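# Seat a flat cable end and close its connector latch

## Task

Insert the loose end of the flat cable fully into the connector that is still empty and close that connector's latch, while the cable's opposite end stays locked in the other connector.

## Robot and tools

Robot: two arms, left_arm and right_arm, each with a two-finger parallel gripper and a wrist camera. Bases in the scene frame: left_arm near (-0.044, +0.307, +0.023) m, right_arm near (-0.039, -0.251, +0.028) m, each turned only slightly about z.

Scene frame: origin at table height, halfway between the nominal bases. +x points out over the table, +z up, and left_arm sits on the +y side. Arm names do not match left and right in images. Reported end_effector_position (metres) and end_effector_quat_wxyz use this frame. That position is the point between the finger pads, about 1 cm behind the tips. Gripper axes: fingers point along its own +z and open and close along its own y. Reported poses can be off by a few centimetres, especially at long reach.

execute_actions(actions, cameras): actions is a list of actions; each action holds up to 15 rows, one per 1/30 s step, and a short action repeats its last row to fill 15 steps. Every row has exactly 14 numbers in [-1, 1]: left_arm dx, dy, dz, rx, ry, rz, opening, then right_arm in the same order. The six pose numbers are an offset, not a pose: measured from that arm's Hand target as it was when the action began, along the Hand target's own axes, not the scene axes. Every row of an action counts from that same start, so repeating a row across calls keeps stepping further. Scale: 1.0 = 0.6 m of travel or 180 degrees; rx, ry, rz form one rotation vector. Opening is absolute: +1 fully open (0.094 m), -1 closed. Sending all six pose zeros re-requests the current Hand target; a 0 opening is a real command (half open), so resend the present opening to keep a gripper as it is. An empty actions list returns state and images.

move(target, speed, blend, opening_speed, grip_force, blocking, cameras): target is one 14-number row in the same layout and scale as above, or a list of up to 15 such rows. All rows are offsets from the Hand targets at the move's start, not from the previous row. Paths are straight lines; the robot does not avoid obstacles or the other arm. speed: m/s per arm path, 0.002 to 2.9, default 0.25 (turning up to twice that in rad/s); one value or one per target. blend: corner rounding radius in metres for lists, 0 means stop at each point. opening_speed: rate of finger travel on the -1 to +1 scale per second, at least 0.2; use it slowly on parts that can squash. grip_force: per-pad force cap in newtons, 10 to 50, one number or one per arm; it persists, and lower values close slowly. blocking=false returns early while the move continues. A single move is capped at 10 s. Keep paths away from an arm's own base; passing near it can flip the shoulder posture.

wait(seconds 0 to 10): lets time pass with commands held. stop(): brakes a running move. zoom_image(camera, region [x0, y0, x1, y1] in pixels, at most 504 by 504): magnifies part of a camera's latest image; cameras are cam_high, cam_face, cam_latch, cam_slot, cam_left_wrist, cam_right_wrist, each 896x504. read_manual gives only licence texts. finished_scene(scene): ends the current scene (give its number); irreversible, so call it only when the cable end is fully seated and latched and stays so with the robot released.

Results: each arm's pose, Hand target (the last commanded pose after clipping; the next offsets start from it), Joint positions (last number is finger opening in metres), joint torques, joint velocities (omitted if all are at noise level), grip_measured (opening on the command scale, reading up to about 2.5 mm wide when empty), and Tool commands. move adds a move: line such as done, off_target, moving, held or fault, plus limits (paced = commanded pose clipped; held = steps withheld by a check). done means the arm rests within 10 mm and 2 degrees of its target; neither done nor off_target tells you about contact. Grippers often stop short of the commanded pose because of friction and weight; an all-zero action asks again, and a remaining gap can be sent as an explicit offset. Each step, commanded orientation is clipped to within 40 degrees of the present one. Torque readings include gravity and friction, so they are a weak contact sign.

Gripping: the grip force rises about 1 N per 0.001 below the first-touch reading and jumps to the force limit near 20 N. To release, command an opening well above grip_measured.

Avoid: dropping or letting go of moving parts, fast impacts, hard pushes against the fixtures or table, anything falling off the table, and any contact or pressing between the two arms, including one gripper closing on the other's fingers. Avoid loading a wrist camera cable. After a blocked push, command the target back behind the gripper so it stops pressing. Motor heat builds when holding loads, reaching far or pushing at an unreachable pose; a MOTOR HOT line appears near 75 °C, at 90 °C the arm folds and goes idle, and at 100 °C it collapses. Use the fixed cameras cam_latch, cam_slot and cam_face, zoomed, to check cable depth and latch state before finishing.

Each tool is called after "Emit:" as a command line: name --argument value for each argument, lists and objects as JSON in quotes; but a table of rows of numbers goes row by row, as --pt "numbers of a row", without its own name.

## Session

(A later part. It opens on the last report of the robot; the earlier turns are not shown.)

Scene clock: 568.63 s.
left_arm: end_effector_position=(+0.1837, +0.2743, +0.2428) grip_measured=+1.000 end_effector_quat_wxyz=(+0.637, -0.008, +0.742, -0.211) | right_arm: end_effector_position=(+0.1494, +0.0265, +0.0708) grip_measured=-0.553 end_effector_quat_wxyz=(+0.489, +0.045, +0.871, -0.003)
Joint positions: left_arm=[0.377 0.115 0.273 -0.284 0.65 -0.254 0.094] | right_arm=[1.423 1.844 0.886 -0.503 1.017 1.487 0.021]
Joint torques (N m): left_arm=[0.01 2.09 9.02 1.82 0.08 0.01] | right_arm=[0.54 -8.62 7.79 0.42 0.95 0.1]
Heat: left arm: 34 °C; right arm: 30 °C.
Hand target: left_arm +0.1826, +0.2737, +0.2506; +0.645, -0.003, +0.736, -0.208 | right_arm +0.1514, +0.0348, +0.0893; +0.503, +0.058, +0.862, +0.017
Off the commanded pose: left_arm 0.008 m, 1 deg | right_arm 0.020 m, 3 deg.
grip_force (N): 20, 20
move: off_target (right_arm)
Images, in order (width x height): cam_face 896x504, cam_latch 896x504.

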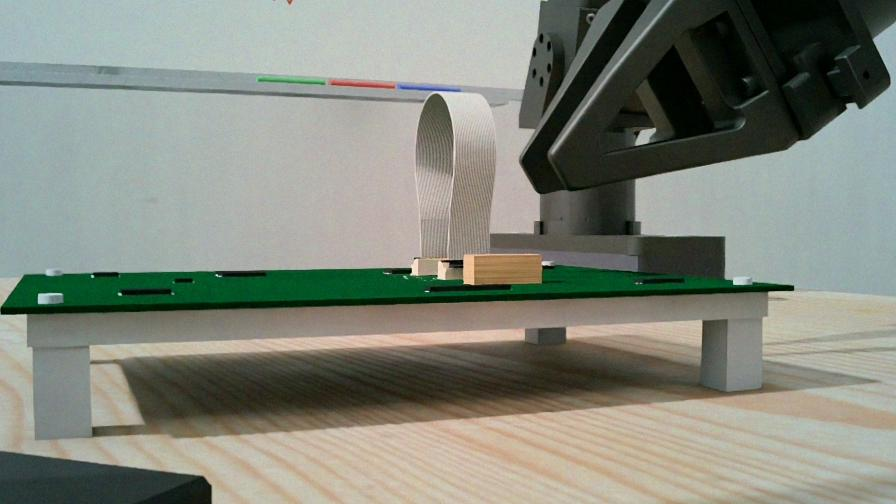

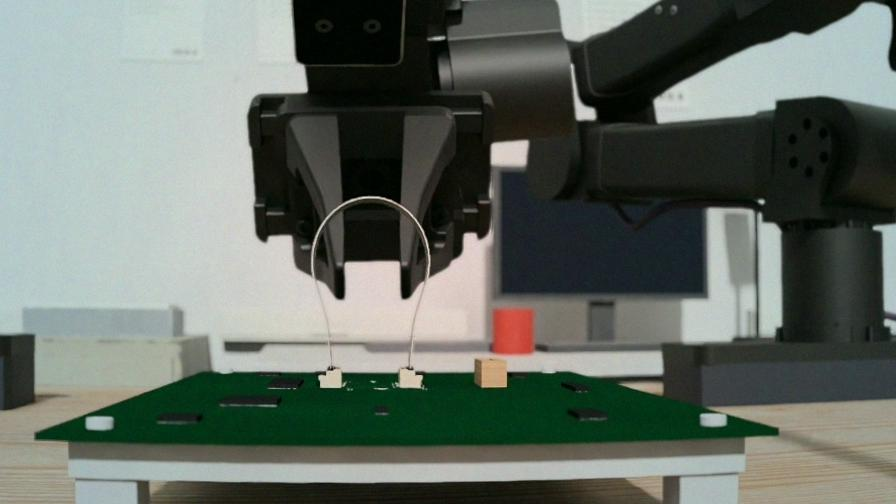

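The ribbon is free of the fingers. Retract a bit more and inspect.

Emit:
move --target '[0,0,0,0,0,0,1,0,-0.01,-0.06,0,0,0,-0.55]' --speed 0.08 --cameras '["cam_face","cam_latch","cam_slot"]'

Emit:
zoom_image --camera "cam_slot" --region '[320, 200, 560, 380]'

Emit:
zoom_image --camera "cam_slot" --region '[420, 280, 560, 380]'

Emit:
zoom_image --camera "cam_latch" --region '[390, 350, 430, 390]'

Emit:
zoom_image --camera "cam_face" --region '[405, 235, 485, 295]'

Scene clock: 570.87 s.
left_arm: end_effector_position=(+0.1837, +0.2743, +0.2428) grip_measured=+1.000 end_effector_quat_wxyz=(+0.637, -0.008, +0.742, -0.211) | right_arm: end_effector_position=(+0.1182, +0.0222, +0.0909) grip_measured=-0.553 end_effector_quat_wxyz=(+0.490, +0.048, +0.870, -0.002)
Joint positions: left_arm=[0.377 0.115 0.273 -0.284 0.65 -0.254 0.094] | right_arm=[1.532 1.814 0.946 -0.775 1.023 1.706 0.021]
Joint torques (N m): left_arm=[0.02 2.13 9.02 1.82 0.07 0] | right_arm=[0.46 -7.82 7.87 0.21 0.96 0.1]
Heat: left arm: 34 °C; right arm: 30 °C.
Hand target: left_arm +0.1826, +0.2737, +0.2506; +0.645, -0.003, +0.736, -0.208 | right_arm +0.1196, +0.0299, +0.1066; +0.503, +0.058, +0.862, +0.017
Off the commanded pose: left_arm 0.008 m, 1 deg | right_arm 0.017 m, 3 deg.
grip_force (N): 20, 20
move: off_target (right_arm)
Images, in order (width x height): cam_face 896x504, cam_latch 896x504, cam_slot 896x504.

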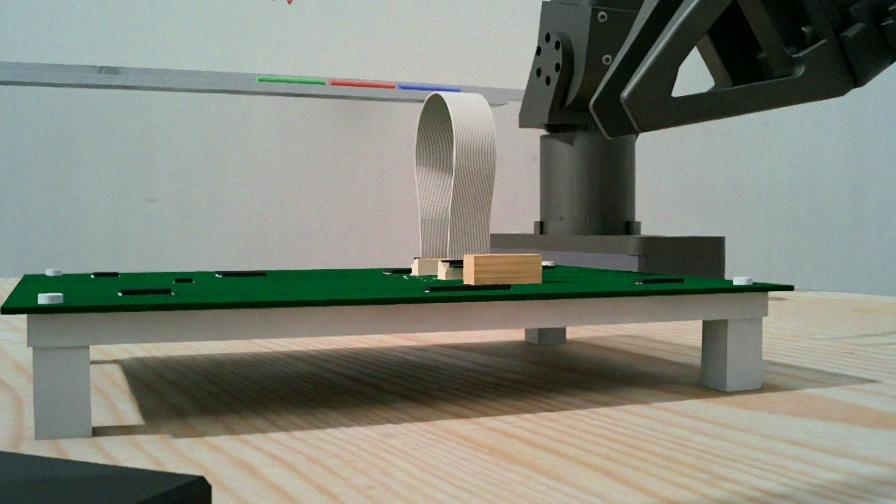

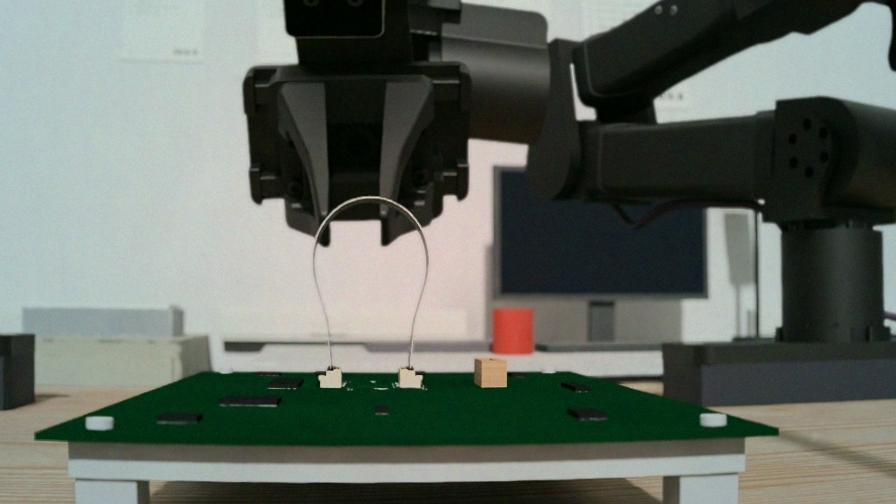

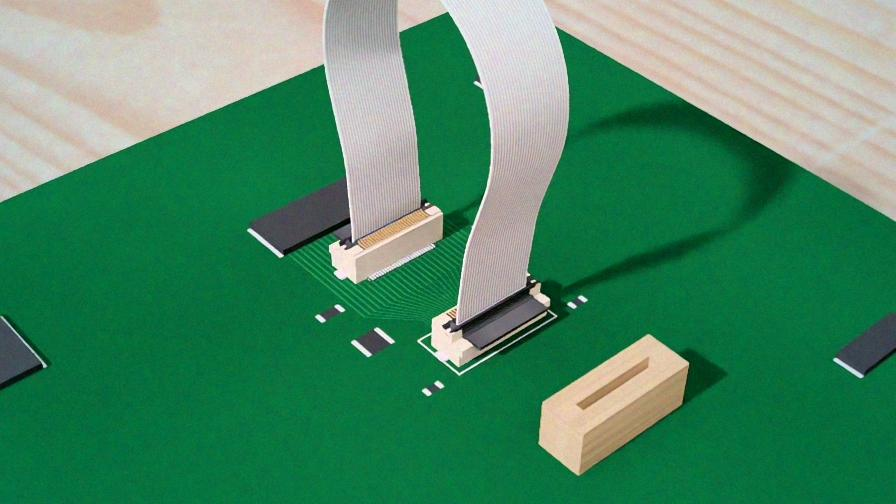

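Scaled by 2.100 from the camera's 896x504 image, which has a finer 1280x720 frame.

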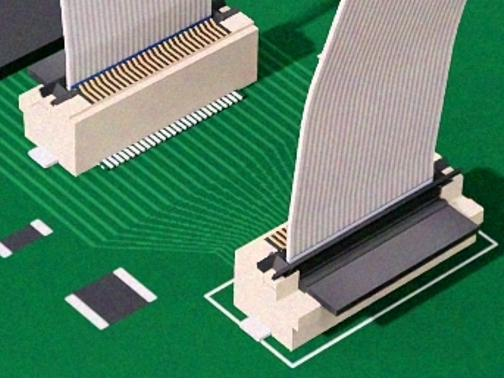

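Scaled by 3.600 from the camera's 896x504 image, which has a finer 1280x720 frame.

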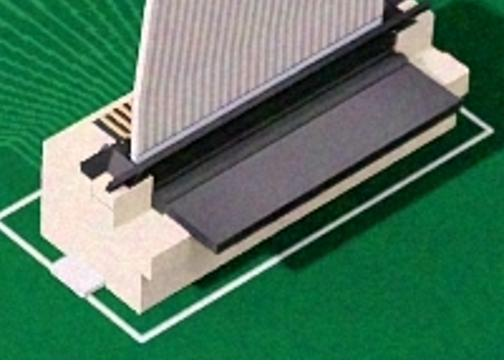

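Scaled by 12.600 from the camera's 896x504 image, which has a finer 1280x720 frame.

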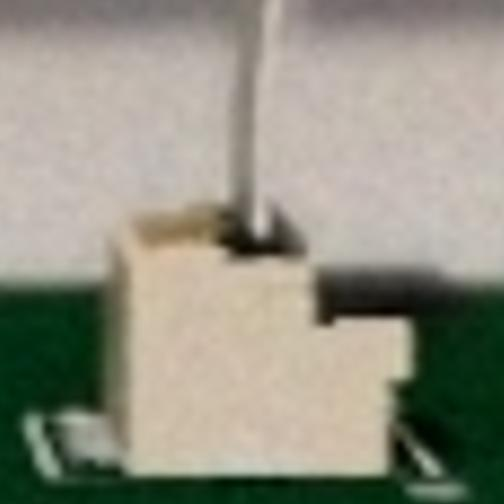

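Scaled by 6.300 from the camera's 896x504 image, which has a finer 1280x720 frame.

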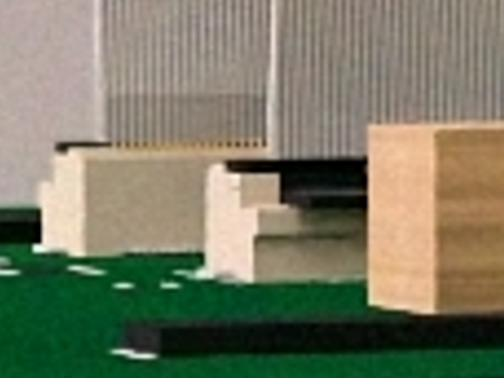

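Emit:
finished_scene --scene 1

The scene is finished: the task was done.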